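# Cup-and-ball: three catches, then return cup to stand

## Task

Fling the ball that hangs from the cup's cord upward and catch it inside the cup three times or more, letting it drop back to hang beneath the cup between each catch. Only the cup and its cord may touch the ball as it goes in. Afterwards put the cup back on its stand, with the ball either resting in it or dangling from it, then open the hand and take the arms away.

## Robot and tools

Robot: two six-joint arms, left_arm and right_arm, facing each other across a table. Each carries an identical five-finger right hand, so both hands use the same axes and number meanings. Bases, in the scene frame: left_arm near (+0.092, +0.725, +0.028) m, right_arm near (-0.023, -0.733, +0.028) m.

Frames. Scene frame: origin at table-top height midway between the arms, +z up, +x out over the table, left_arm on the +y side. Each arm's reported hand pose, velocities and offsets use that arm's own base frame. The hand point sits 0.15 m out from the wrist flange along the fingers and 0.05 m in front of the palm. Its +z runs along straightened fingers, +y out of the palm, +x across the palm away from the thumb. A bracket on the little-finger side of the wrist can collide with things.

execute_actions(actions, cameras). actions is a list of actions; each action is a list of 1 to 15 rows, one row per 1/30 s step, the last row repeating if fewer than 15. Every row has exactly 28 numbers in [-1, 1], covering both arms even if one stays still: left dx, dy, dz, rx, ry, rz, then left little, ring, middle, index, thumb_bend, thumb_turn, force_limit, speed; then the same 14 for the right arm. The six pose numbers are an offset from that arm's Hand target as it stood when the action began (not from the previous row), in the arm's base axes; 1.0 equals 0.6 m or 180 degrees, and rx, ry, rz form one rotation vector. All zeros re-requests the current Hand target. Finger numbers are absolute targets: +1 open/straight, -1 closed/curled; thumb_turn -1 puts the thumb opposite the fingers, +1 beside the palm. force_limit maps -1..+1 to about 0..10 N (0..15 N for the thumb motors); speed rises from near zero at -1 to full at +0.48 and above. There is no no-change value: to keep a hand as it is, resend the last eight hand numbers you used for it (or, before any, its hand_measured six plus hand_force_limit and hand_speed). For a soft grip close with speed -0.94 or lower. cameras: list of names, ["all"], or []; an empty actions list returns all images by default.

move(target, speed, blend, stop_force, zero, blocking, cameras). target is one 28-number row or a list of up to 15 rows, laid out as above; every pose offset counts from the Hand target at the move's start, not from the previous target. speed: m/s, 0.002 to 3.2, default 0.25 (turn rate up to twice that in rad/s), one value or one per target. blend: corner rounding in metres for lists; 0 stops at each target. stop_force: 4 to 120 N, one value for both arms; ends an arm's path when its wrist sensor feels that much push against its motion. Don't rely on it when the hand rotates, and omit it when backing away from a contact. zero (only with stop_force): true rezeroes before moving. blocking=false returns after about 0.5 s while the move continues; not allowed with stop_force. Moves run in straight lines with no obstacle avoidance and run 0.5 to 10 s; avoid paths passing near an arm's own base. The result adds a move: line with the ending (done, off_target, moving, held, fault) and limits (paced = pose clipped, held = steps withheld).

wait(seconds 0 to 10): lets time pass holding commands. stop(): brakes a running move. zoom_image(camera, region [x0, y0, x1, y1] pixels, at most 504 each way) enlarges part of a camera's latest image. show_instructions(): shows the reference pages. zero_wrist_force(arm: left_arm or right_arm): rezeroes that wrist sensor. finished_scene(scene: 1 or 2): ends the scene irreversibly.

Results report per arm: end_effector_position (m), end_effector_quat_wxyz, velocities, Hand target (where the next offsets start), joint positions and torques, Wrist force/torque (N, N m, along the hand's axes, plus the peak since last shown), and hand_measured, hand_stopped_by (moving, target, force, stalled, fault), hand_load_n (positive pushes a finger open; near zero after losing a grip), each in the six-motor order. Joint velocities may read within noise. MOTOR HOT warns of heating.

Cameras: cam_head_left, cam_head_right, cam_high, cam_low, cam_left_wrist, cam_right_wrist, each 896x504.

Limits and cautions. Orientation commands are clipped to 32 degrees from the measured orientation per step. Joint drive speeds are capped, so big moves may arrive late. Outside force near 150 N on an arm or joint torque over its limit (elbow 142, wrist joints 51.3, shoulder 313 N m) halts that arm 10 s. Motors reaching 85 C lock the arm for 30 to 60 s. Arms are stiff: aiming even slightly past a firm surface can fault. Never let the hands press or close on each other. Avoid slamming, dropping the cup, flinging things off the table, or leaving anything off it; a loose object may occasionally get nudged by the scene.

Each tool is called as a command line: name --argument value for each argument, lists and objects as JSON in quotes; but a table of rows of numbers goes row by row, as --pt "numbers of a row", without its own name.

Reference images:

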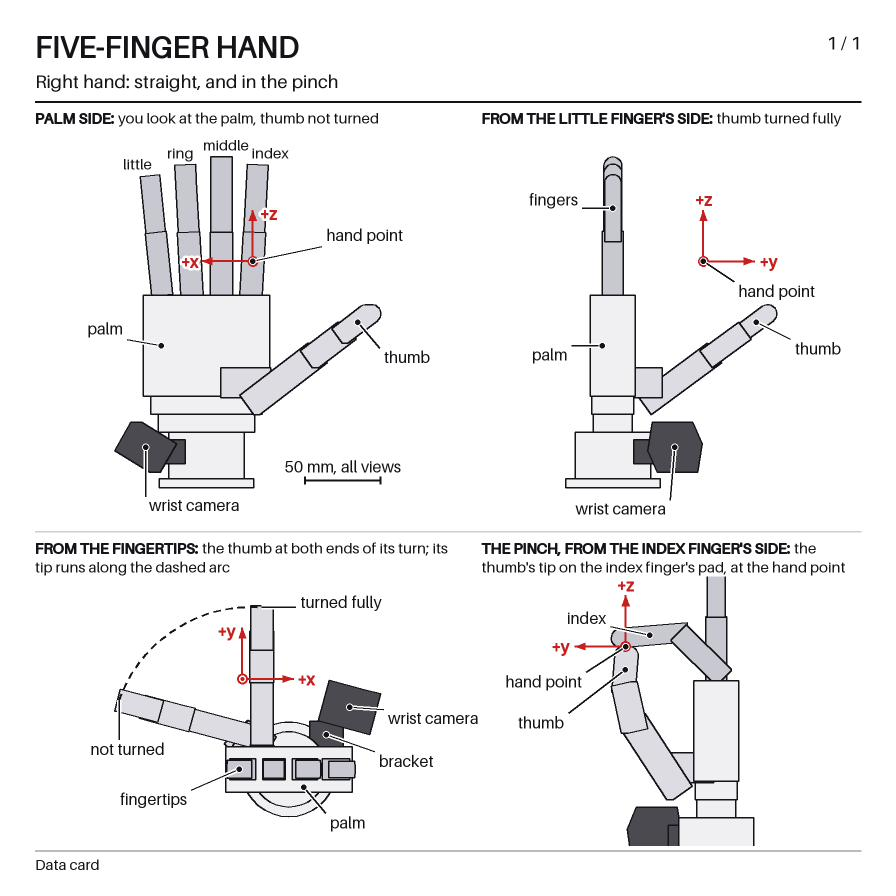

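## Session

execute_actions --actions '[]'

Scene clock: 0.00 s.
left_arm: end_effector_position=(+0.3511, -0.5054, +0.1699) hand_measured=(+1.000, +1.000, +1.000, +1.000, +1.000, +1.000) hand_load_n=(+0.0, +0.0, +0.0, +0.0, +0.0, +0.0) hand_stopped_by=(target, target, target, target, target, target) hand_force_limit=0.00 hand_speed=-0.80 end_effector_quat_wxyz=(-0.015, +0.130, +0.902, +0.411) | right_arm: end_effector_position=(+0.7842, -0.1531, +0.2068) hand_measured=(+1.000, +1.000, +1.000, +1.000, +1.000, +1.000) hand_load_n=(+0.0, +0.0, +0.0, +0.0, +0.0, +0.0) hand_stopped_by=(target, target, target, target, target, target) hand_force_limit=0.00 hand_speed=-0.80 end_effector_quat_wxyz=(-0.439, +0.251, +0.774, +0.380)
Joint positions: left_arm=[-1.423 -0.779 1.539 1.643 1.382 -2.793] | right_arm=[-0.625 -0.59 1.216 2.157 1.192 -1.832]
Joint velocities: within noise
Joint torques (N m): no reading
Wrist force (N): no reading
Wrist torque (N m): no reading
Wrist force, peak (N): no reading
Hand target: left_arm +0.3511, -0.5054, +0.1699; -0.015, +0.130, +0.902, +0.411 | right_arm +0.7842, -0.1531, +0.2068; -0.439, +0.251, +0.774, +0.380

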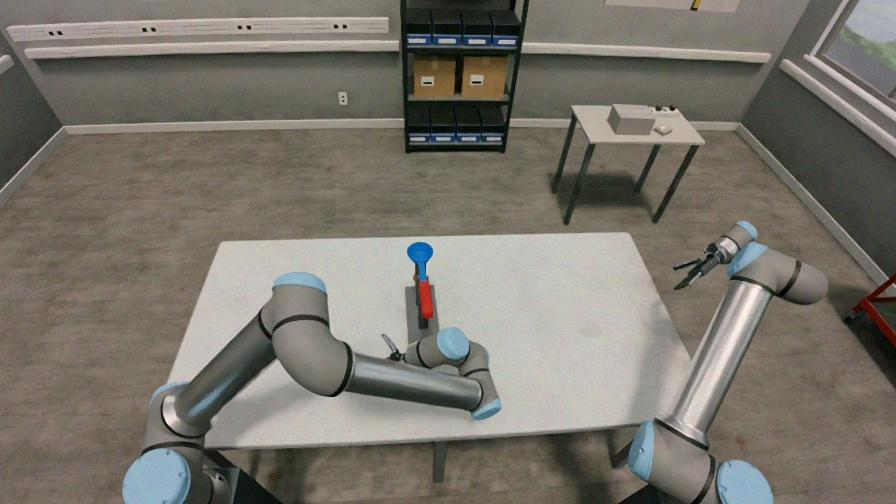

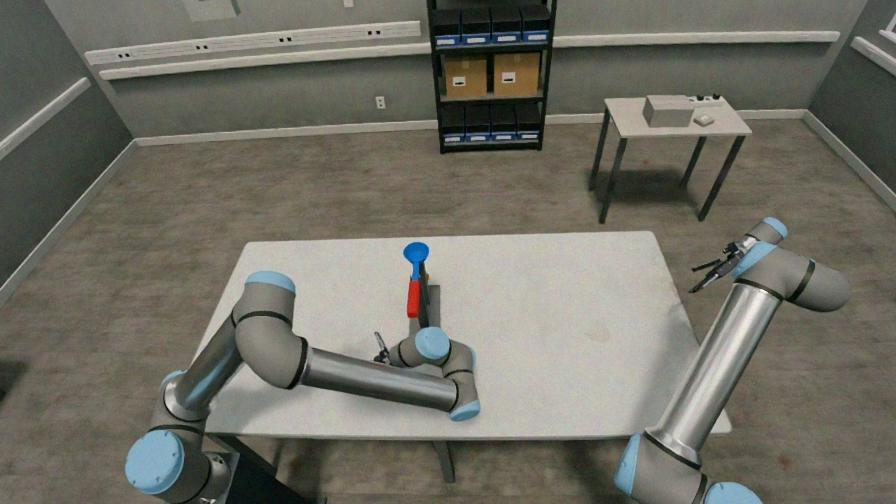

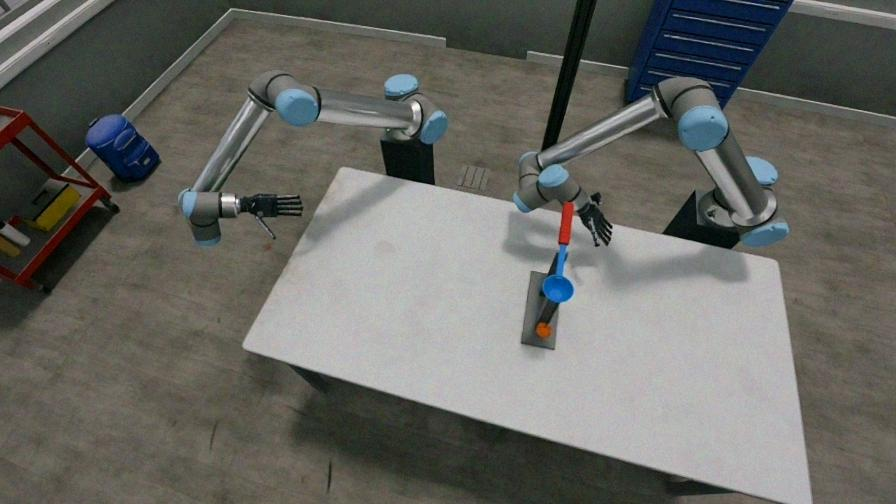

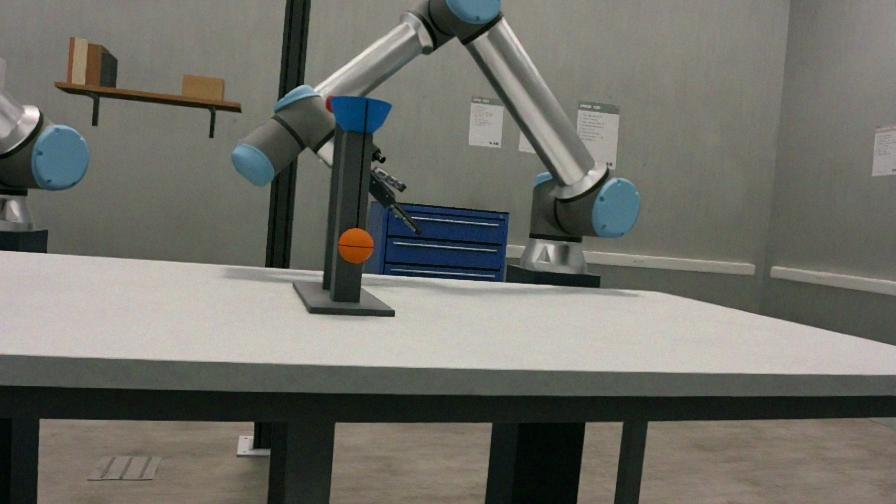

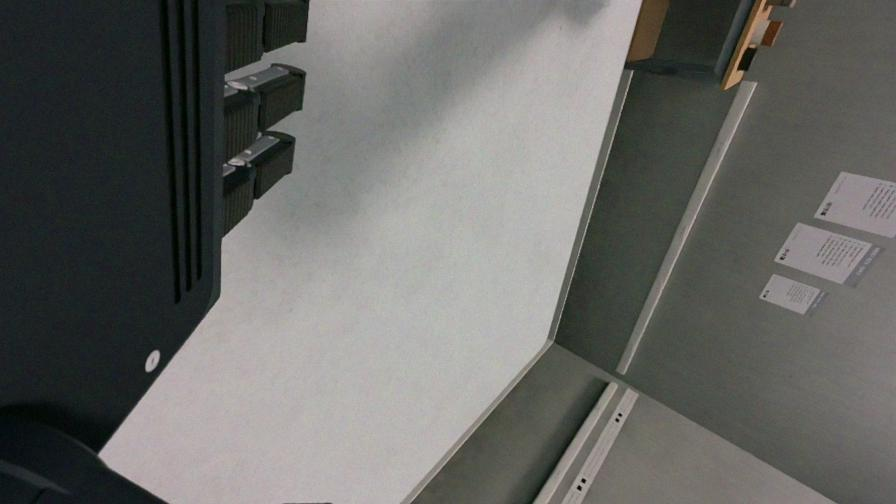

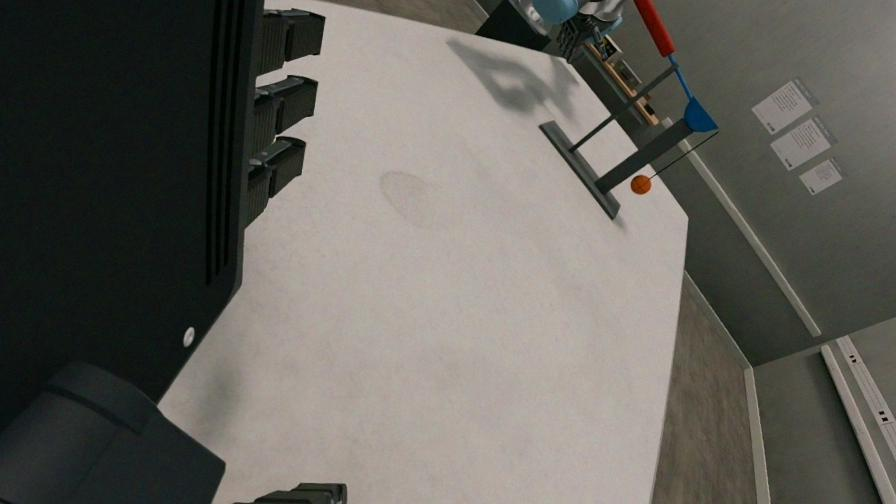

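zoom_image --camera "cam_high" --region '[480, 170, 660, 370]'

zoom_image --camera "cam_low" --region '[230, 60, 470, 340]'

zoom_image --camera "cam_right_wrist" --region '[500, 0, 750, 230]'

zoom_image --camera "cam_head_left" --region '[340, 220, 520, 420]'

zoom_image --camera "cam_head_right" --region '[340, 220, 520, 420]'

Scaled by 2.520.

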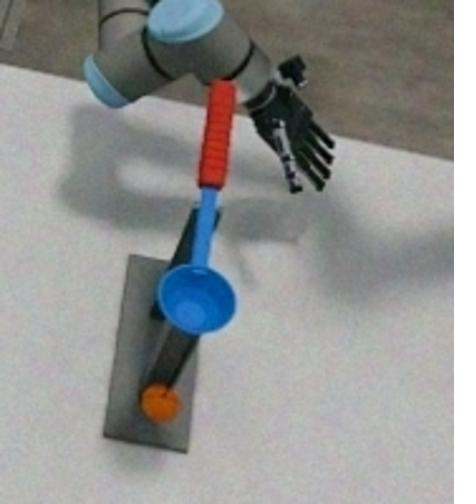

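Scaled by 1.800.

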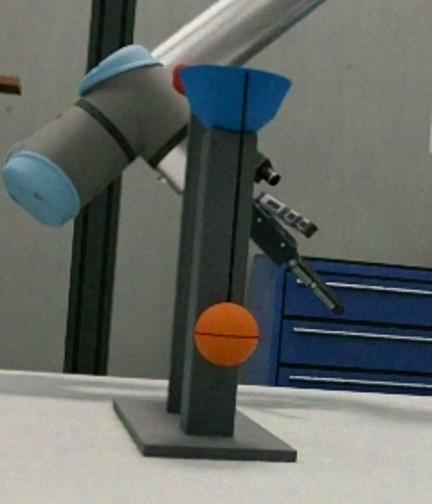

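Scaled by 2.016.

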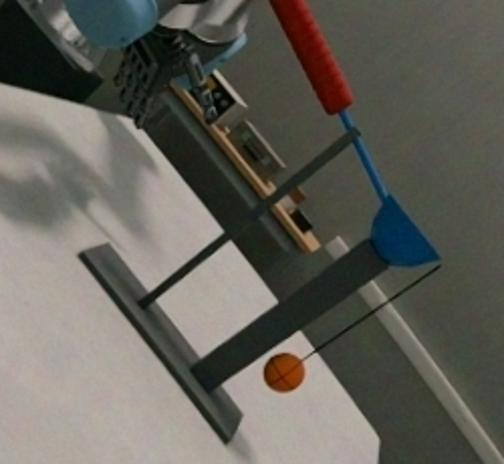

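Scaled by 2.520.

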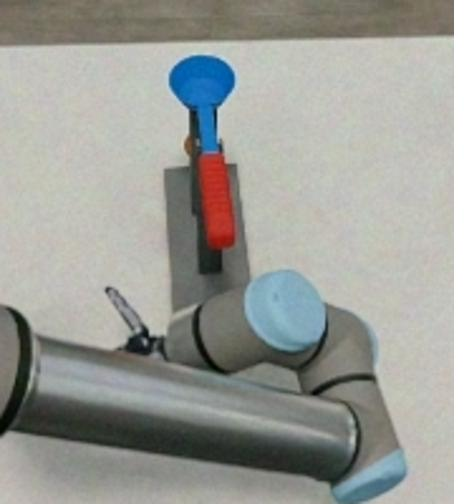

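Scaled by 2.520.

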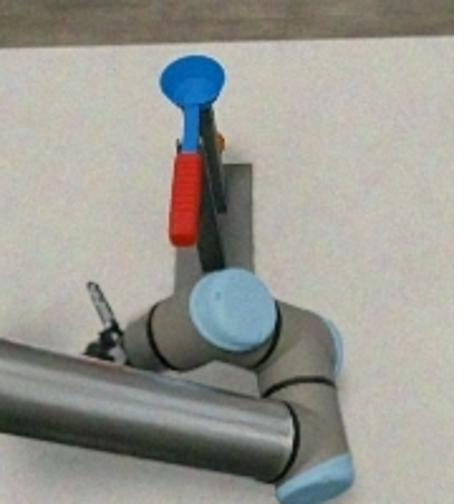

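move --pt "0.08 0.09 0.55 0 0 0 1 1 1 1 1 1 0 -0.8 0 0 0 0 0 0 1 1 1 1 1 1 0 -0.8" --pt "0.163 -0.075 0.55 -0.7597 0.0871 0.1442 1 1 1 1 1 1 0 -0.8 0 0 0 0 0 0 1 1 1 1 1 1 0 -0.8" --speed 0.35 --blend 0.03 --cameras '["all"]'

Scene clock: 108.77 s.
left_arm: end_effector_position=(+0.4489, -0.5504, +0.4999) hand_measured=(+1.000, +1.000, +1.000, +1.000, +1.000, +1.000) hand_load_n=(+0.0, +0.0, +0.0, +0.0, +0.0, +0.0) hand_stopped_by=(target, target, target, target, target, target) hand_force_limit=0.00 hand_speed=-0.80 end_effector_quat_wxyz=(-0.053, -0.056, +0.706, -0.704) | right_arm: end_effector_position=(+0.7842, -0.1531, +0.2068) hand_measured=(+1.000, +1.000, +1.000, +1.000, +1.000, +1.000) hand_load_n=(+0.0, +0.0, +0.0, +0.0, +0.0, +0.0) hand_stopped_by=(target, target, target, target, target, target) hand_force_limit=0.00 hand_speed=-0.80 end_effector_quat_wxyz=(-0.439, +0.251, +0.774, +0.380)
Joint positions: left_arm=[-0.934 -1.701 1.883 -0.176 2.204 -3.292] | right_arm=[-0.625 -0.59 1.216 2.157 1.192 -1.832]
Joint torques (N m): left_arm=[-16.81 -36.03 -29.2 -4.41 -2.7 -4.03] | right_arm=[-2.51 -106.28 -32.4 3.04 -0.3 -0.57]
Wrist force (N): left_arm=[1.2 0.8 -0.7] | right_arm=[0.2 0.0 -0.1]
Wrist torque (N m): left_arm=[0.43 -0.42 0.09] | right_arm=[0.00 -0.02 0.00]
Wrist force, peak (N): left_arm=[0.0 -1.5 1.0] | right_arm=[0.3 -0.2 -0.6]
Hand target: left_arm +0.4489, -0.5504, +0.4999; -0.053, -0.056, +0.706, -0.704 | right_arm +0.7842, -0.1531, +0.2068; -0.439, +0.251, +0.774, +0.380
Off the commanded pose: left_arm 0.000 m, 0 deg | right_arm 0.000 m, 0 deg.
move: done
camera_calibration:
cam_left_wrist: T_world_to_cam=[[-0.419754, 0.0235642, -0.907332, 0.648659], [0.789412, 0.502817, -0.352142, 0.101452], [0.447924, -0.864072, -0.229661, -0.445965], [0, 0, 0, 1]] pos_world=[0.391948, -0.451643, 0.521854]

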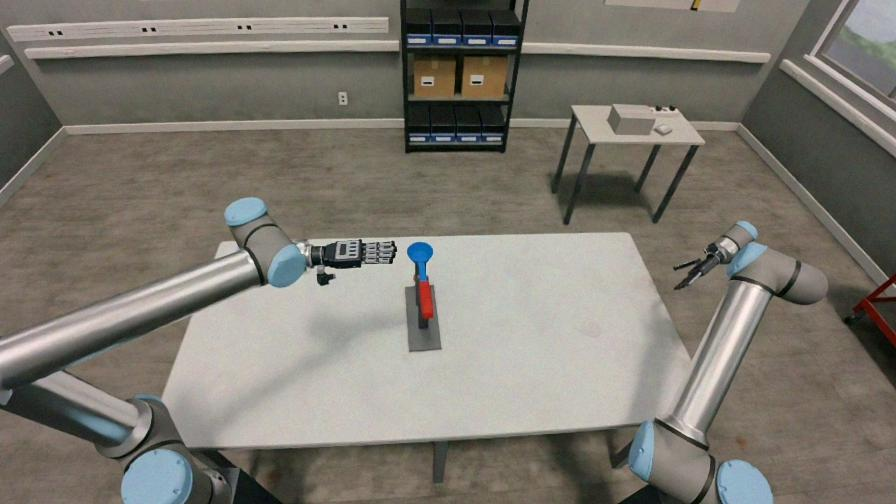

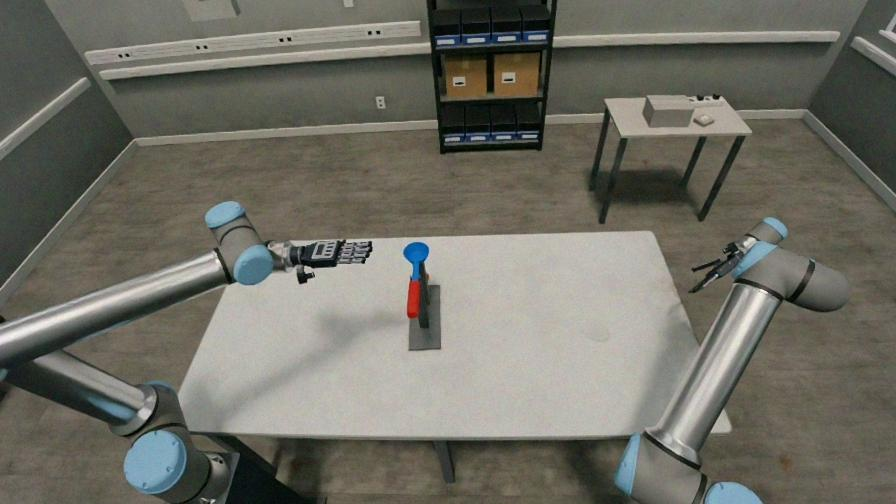

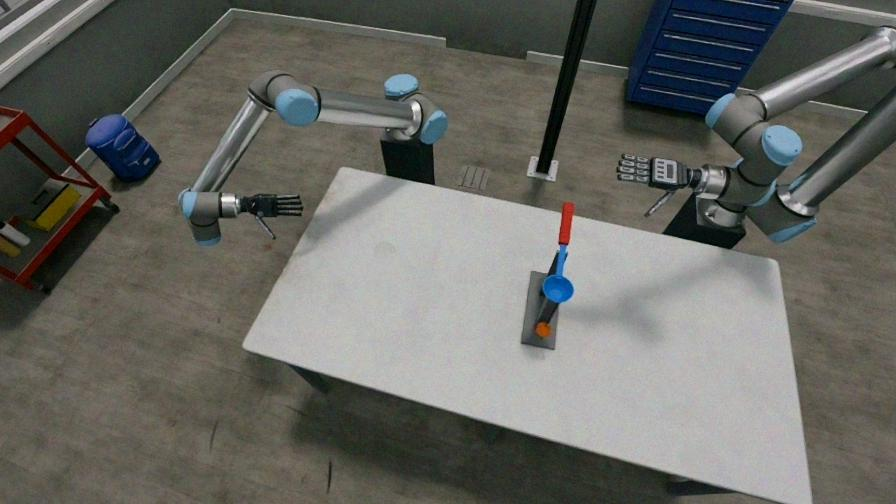

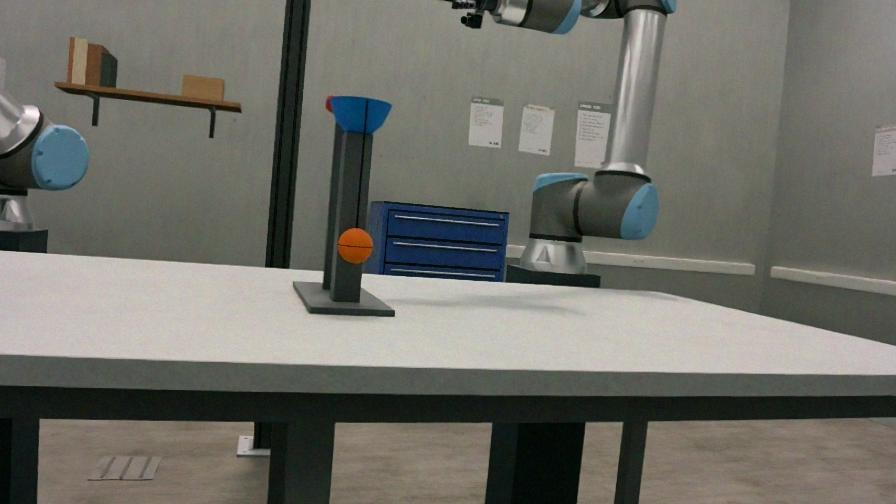

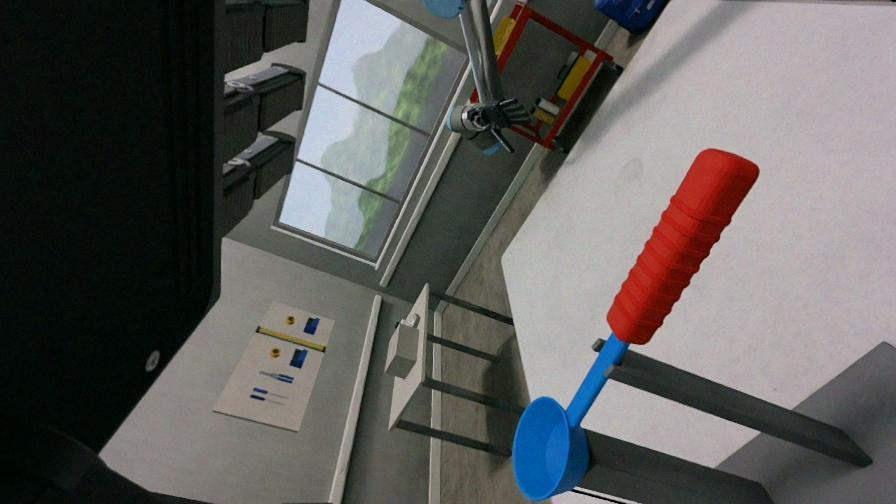

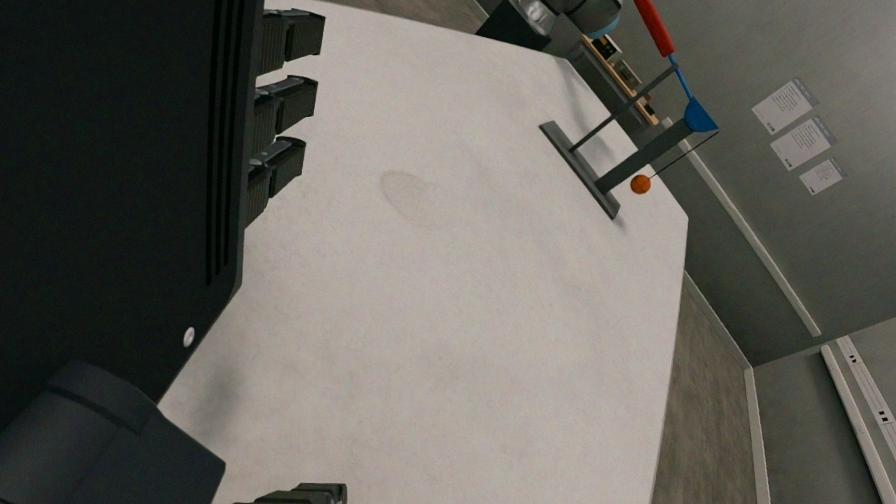

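move --target '[0,-0.1167,-0.2,0,0,0,1,1,1,1,1,1,0,-0.8,0,0,0,0,0,0,1,1,1,1,1,1,0,-0.8]' --speed 0.25 --cameras '["all"]'

Scene clock: 138.00 s.
left_arm: end_effector_position=(+0.4488, -0.6204, +0.3800) hand_measured=(+1.000, +1.000, +1.000, +1.000, +1.000, +1.000) hand_load_n=(+0.0, +0.0, +0.0, -0.5, +0.0, +0.0) hand_stopped_by=(target, target, target, target, target, target) hand_force_limit=0.00 hand_speed=-0.80 end_effector_quat_wxyz=(-0.053, -0.056, +0.706, -0.704) | right_arm: end_effector_position=(+0.7842, -0.1531, +0.2068) hand_measured=(+1.000, +1.000, +1.000, +1.000, +1.000, +1.000) hand_load_n=(+0.0, +0.0, +0.0, +0.0, +0.5, +0.0) hand_stopped_by=(target, target, target, target, target, target) hand_force_limit=0.00 hand_speed=-0.80 end_effector_quat_wxyz=(-0.439, +0.251, +0.774, +0.380)
Joint positions: left_arm=[-1.012 -1.567 1.978 -0.406 2.126 -3.293] | right_arm=[-0.625 -0.59 1.216 2.157 1.192 -1.832]
Joint torques (N m): left_arm=[-15.87 -29.08 -27.16 -4.05 -2.44 -3.73] | right_arm=[-3.58 -105.86 -32.56 3.03 -0.16 -0.64]
Wrist force (N): left_arm=[1.9 0.6 -0.4] | right_arm=[-0.1 -0.1 0.0]
Wrist torque (N m): left_arm=[0.34 -0.57 0.08] | right_arm=[-0.02 0.02 -0.01]
Wrist force, peak (N): left_arm=[1.2 2.0 0.6] | right_arm=[-0.5 -0.2 -0.2]
Hand target: left_arm +0.4489, -0.6204, +0.3799; -0.053, -0.056, +0.706, -0.704 | right_arm +0.7842, -0.1531, +0.2068; -0.439, +0.251, +0.774, +0.380
Off the commanded pose: left_arm 0.000 m, 0 deg | right_arm 0.000 m, 0 deg.
move: done
camera_calibration:
cam_left_wrist: T_world_to_cam=[[-0.419711, 0.0234874, -0.907354, 0.541469], [0.789429, 0.502787, -0.352148, 0.0943567], [0.447935, -0.864091, -0.229567, -0.533953], [0, 0, 0, 1]] pos_world=[0.391948, -0.521543, 0.401954]

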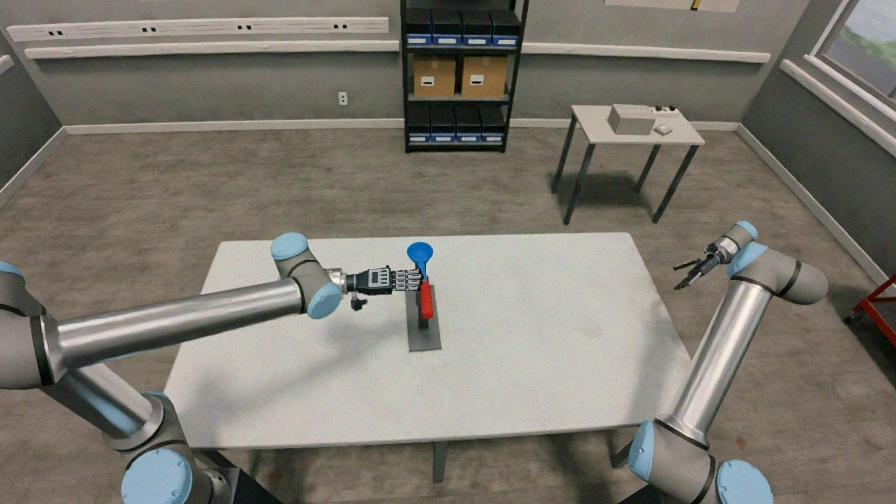

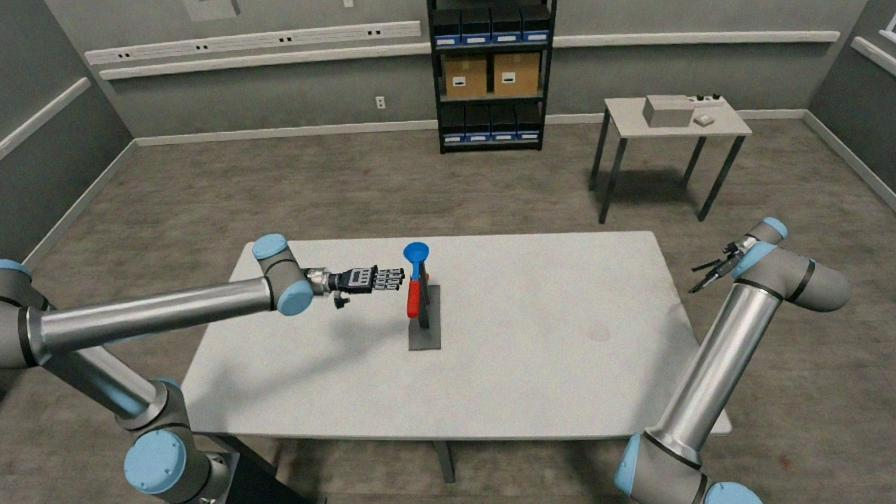

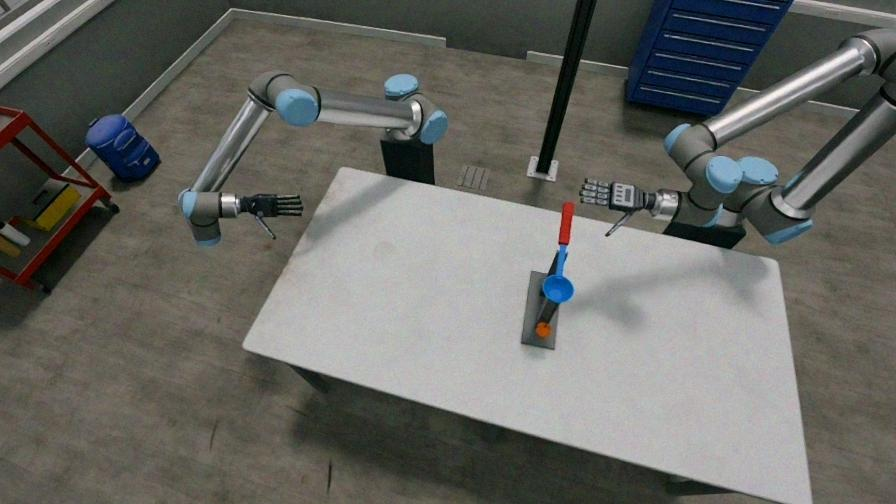

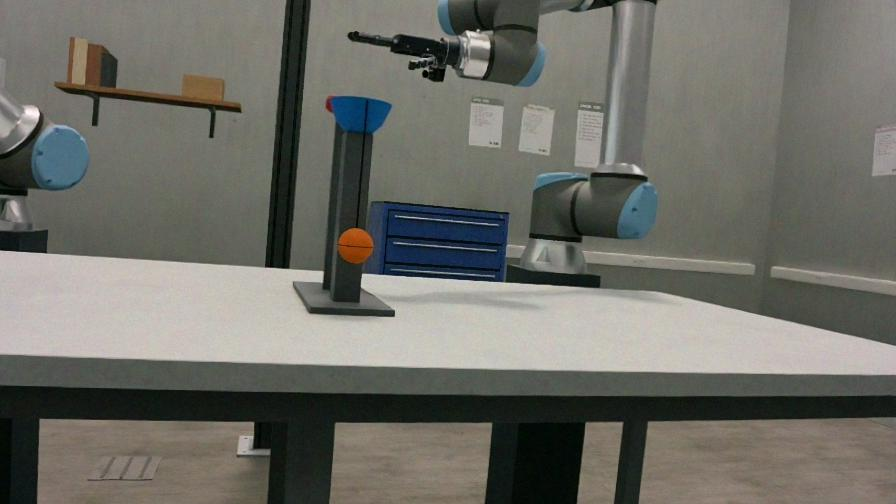

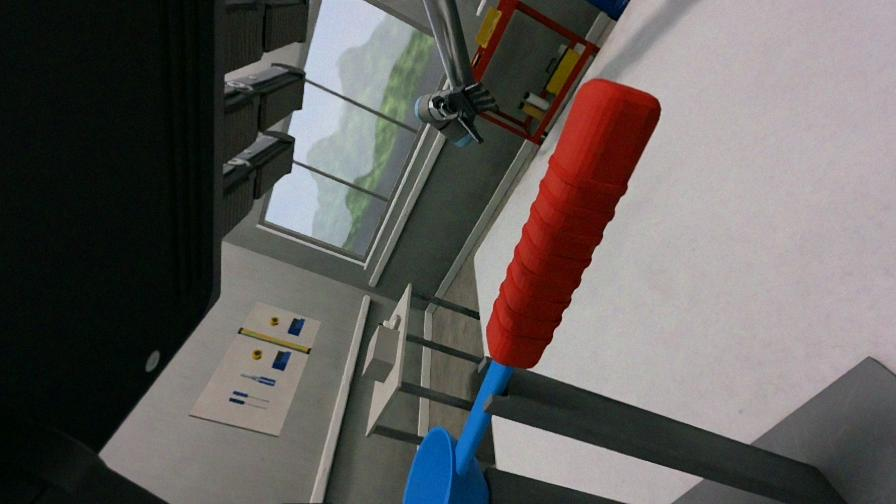

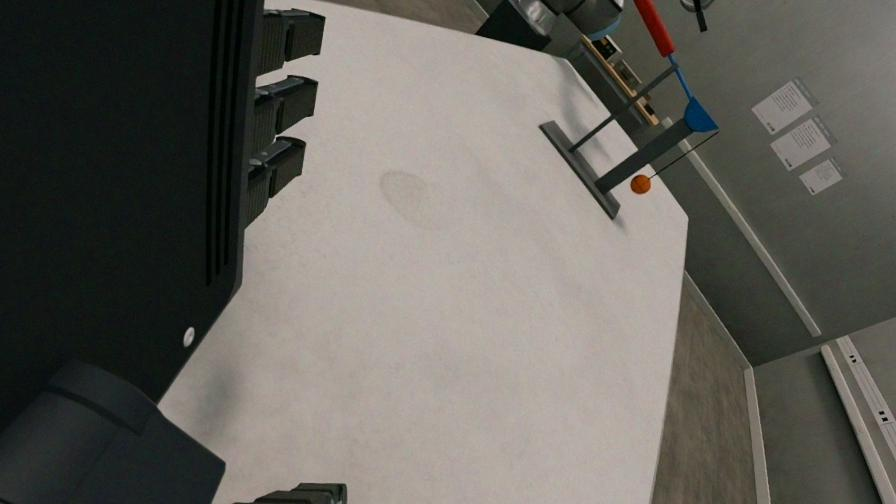

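move --target '[0.0752,-0.126,-0.0333,0,0,0,1,1,1,1,1,1,0,-0.8,0,0,0,0,0,0,1,1,1,1,1,1,0,-0.8]' --speed 0.2 --cameras '["cam_left_wrist", "cam_low", "cam_high", "cam_right_wrist"]'

Scene clock: 169.40 s.
left_arm: end_effector_position=(+0.4939, -0.6960, +0.3599) hand_measured=(+1.000, +1.000, +1.000, +1.000, +1.000, +1.000) hand_load_n=(-0.5, -0.5, +0.0, +0.0, +0.0, +0.0) hand_stopped_by=(target, target, target, target, target, target) hand_force_limit=0.00 hand_speed=-0.80 end_effector_quat_wxyz=(-0.053, -0.056, +0.706, -0.704) | right_arm: end_effector_position=(+0.7842, -0.1531, +0.2068) hand_measured=(+1.000, +1.000, +1.000, +1.000, +1.000, +1.000) hand_load_n=(+0.0, +0.0, +0.0, +0.0, +0.0, +0.0) hand_stopped_by=(target, target, target, target, target, target) hand_force_limit=0.00 hand_speed=-0.80 end_effector_quat_wxyz=(-0.439, +0.251, +0.774, +0.380)
Joint positions: left_arm=[-1.015 -1.414 1.849 -0.43 2.123 -3.293] | right_arm=[-0.625 -0.59 1.216 2.157 1.192 -1.832]
Joint torques (N m): left_arm=[-14.13 -35.3 -52.36 -1.01 0.6 -2.41] | right_arm=[-3.85 -105 -32.2 2.97 -0.06 -0.82]
Wrist force (N): left_arm=[1.6 0.8 -0.3] | right_arm=[-0.1 -0.3 -0.2]
Wrist torque (N m): left_arm=[0.37 -0.51 0.07] | right_arm=[-0.03 0.03 -0.02]
Wrist force, peak (N): left_arm=[2.4 0.5 -1.8] | right_arm=[-0.4 -0.5 0.3]
Hand target: left_arm +0.4940, -0.6960, +0.3599; -0.053, -0.056, +0.706, -0.704 | right_arm +0.7842, -0.1531, +0.2068; -0.439, +0.251, +0.774, +0.380
Off the commanded pose: left_arm 0.000 m, 0 deg | right_arm 0.000 m, 0 deg.
move: done
camera_calibration:
cam_left_wrist: T_world_to_cam=[[-0.419723, 0.023326, -0.907352, 0.543844], [0.78937, 0.502827, -0.35222, 0.0897633], [0.448025, -0.864072, -0.229461, -0.624163], [0, 0, 0, 1]] pos_world=[0.437048, -0.597143, 0.381854]
Images, in order (width x height): cam_high 896x504, cam_low 896x504, cam_left_wrist 896x504, cam_right_wrist 896x504.

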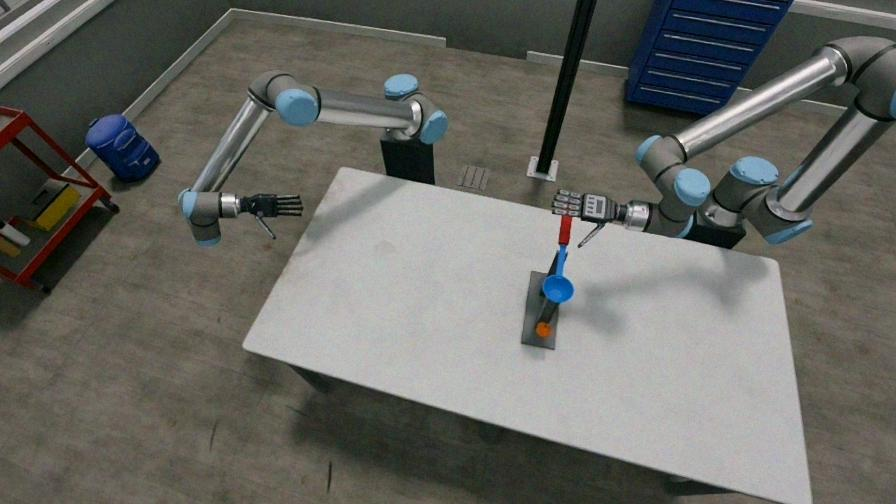

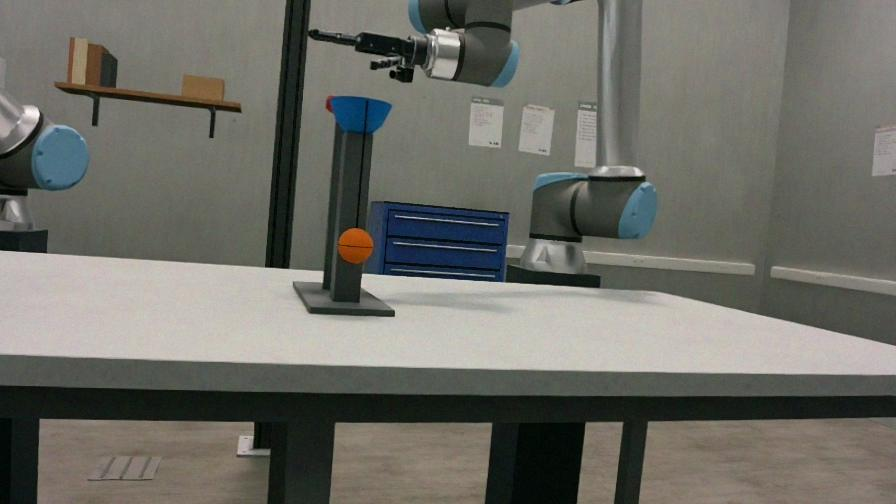

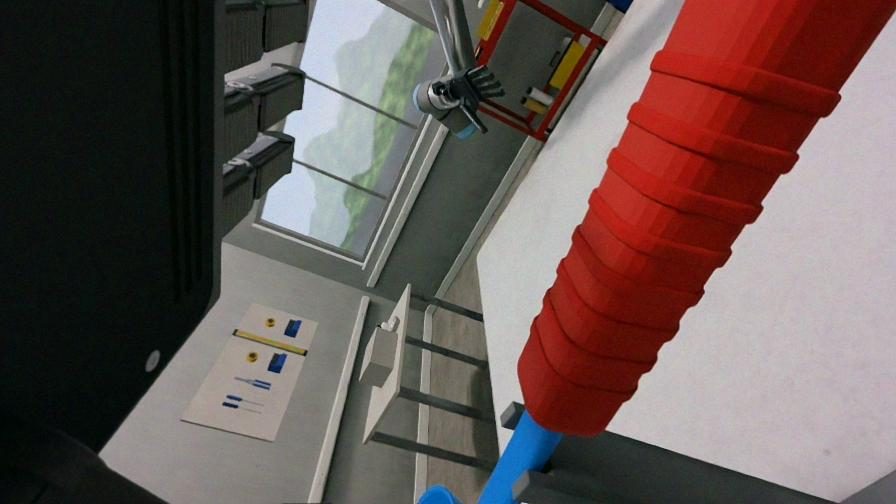

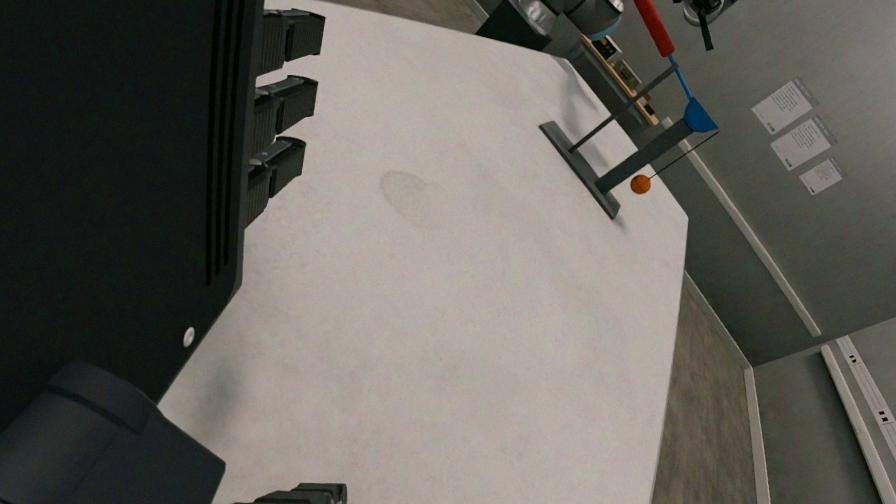

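move --pt "-0.0067 0.1767 0.0 0 0.0139 0.0122 1 1 1 1 1 1 0 -0.8 0 0 0 0 0 0 1 1 1 1 1 1 0 -0.8" --pt "-0.0067 0.1767 -0.1282 0 0.0139 0.0122 1 1 1 1 1 -1 0 0 0 0 0 0 0 0 1 1 1 1 1 1 0 -0.8" --speed 0.2 --cameras '["cam_left_wrist", "cam_low", "cam_high", "cam_right_wrist"]'

Scene clock: 256.43 s.
left_arm: end_effector_position=(+0.4900, -0.5900, +0.2830) hand_measured=(+1.000, +1.000, +1.000, +1.000, +1.000, -1.000) hand_load_n=(+0.0, +0.0, +0.0, +0.0, +0.0, +0.0) hand_stopped_by=(target, target, target, target, target, target) hand_force_limit=0.00 hand_speed=0.00 end_effector_quat_wxyz=(-0.055, -0.085, +0.704, -0.703) | right_arm: end_effector_position=(+0.7842, -0.1531, +0.2068) hand_measured=(+1.000, +1.000, +1.000, +1.000, +1.000, +1.000) hand_load_n=(+0.0, +0.0, +0.0, +0.0, +0.0, +0.0) hand_stopped_by=(target, target, target, target, target, target) hand_force_limit=0.00 hand_speed=-0.80 end_effector_quat_wxyz=(-0.439, +0.251, +0.774, +0.380)
Joint positions: left_arm=[-0.928 -1.468 2.064 -0.59 2.171 -3.335] | right_arm=[-0.625 -0.59 1.216 2.157 1.192 -1.832]
Joint torques (N m): left_arm=[11.56 -29.52 -24.39 -3.6 2.24 -3.85] | right_arm=[-2.64 -106.27 -32.59 3.05 0.05 -1.27]
Wrist force (N): left_arm=[1.5 1.1 -0.2] | right_arm=[-0.3 0.0 0.3]
Wrist torque (N m): left_arm=[0.49 -0.52 0.12] | right_arm=[-0.01 0.04 -0.02]
Wrist force, peak (N): left_arm=[1.2 2.5 -0.3] | right_arm=[-0.6 -0.3 0.2]
Hand target: left_arm +0.4900, -0.5900, +0.2830; -0.055, -0.085, +0.704, -0.703 | right_arm +0.7842, -0.1531, +0.2068; -0.439, +0.251, +0.774, +0.380
Off the commanded pose: left_arm 0.000 m, 0 deg | right_arm 0.000 m, 0 deg.
move: done
camera_calibration:
cam_left_wrist: T_world_to_cam=[[-0.459552, 0.00655776, -0.888127, 0.47404], [0.753445, 0.532333, -0.385931, 0.0571632], [0.470248, -0.84651, -0.249575, -0.543312], [0, 0, 0, 1]] pos_world=[0.430268, -0.493458, 0.307471]
Images, in order (width x height): cam_high 896x504, cam_low 896x504, cam_left_wrist 896x504, cam_right_wrist 896x504.

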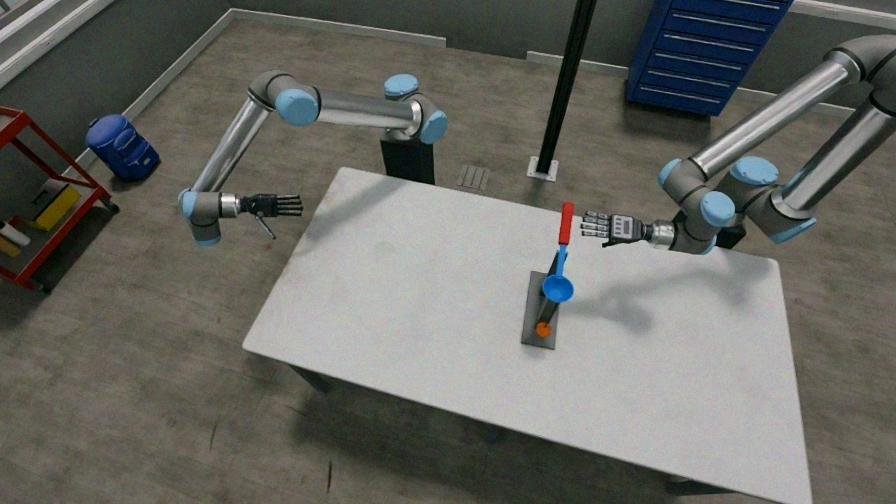

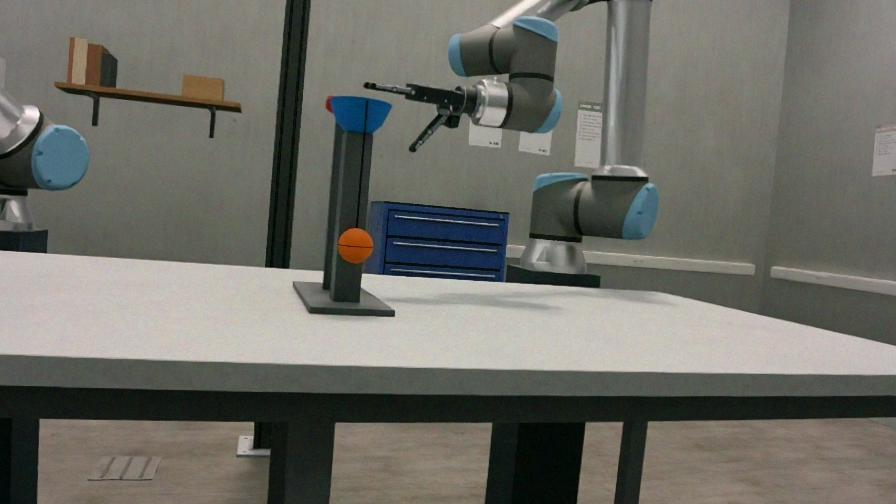

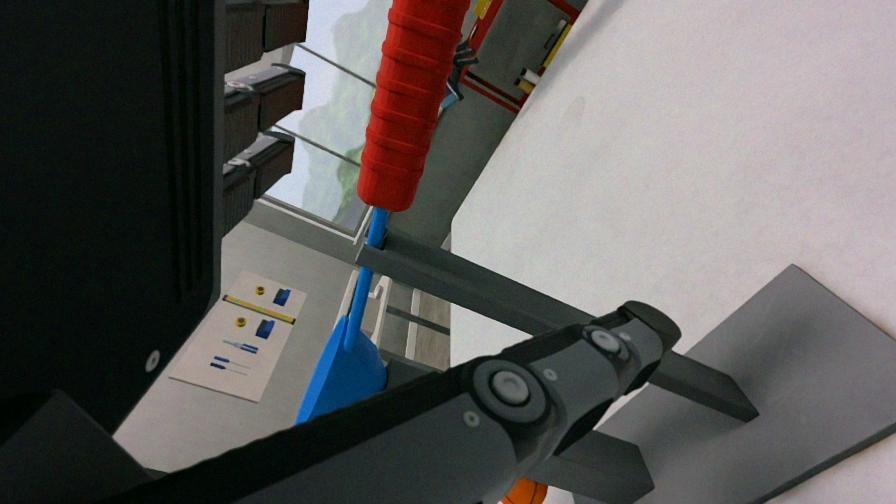

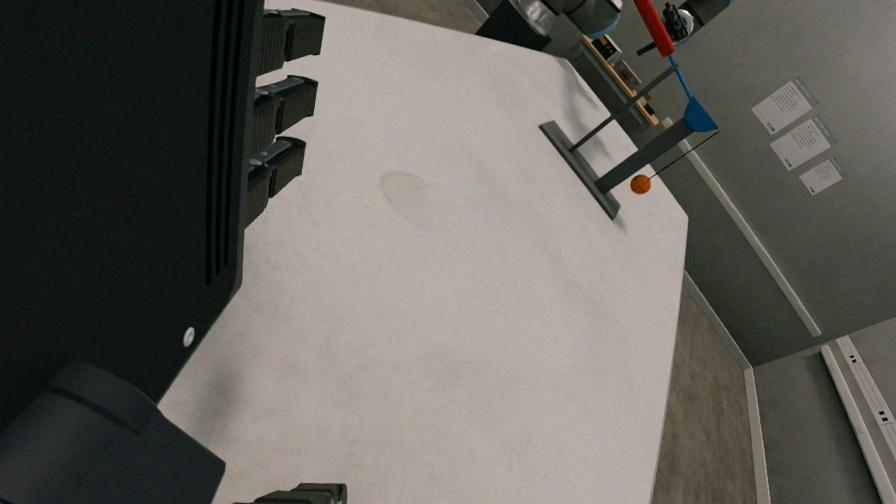

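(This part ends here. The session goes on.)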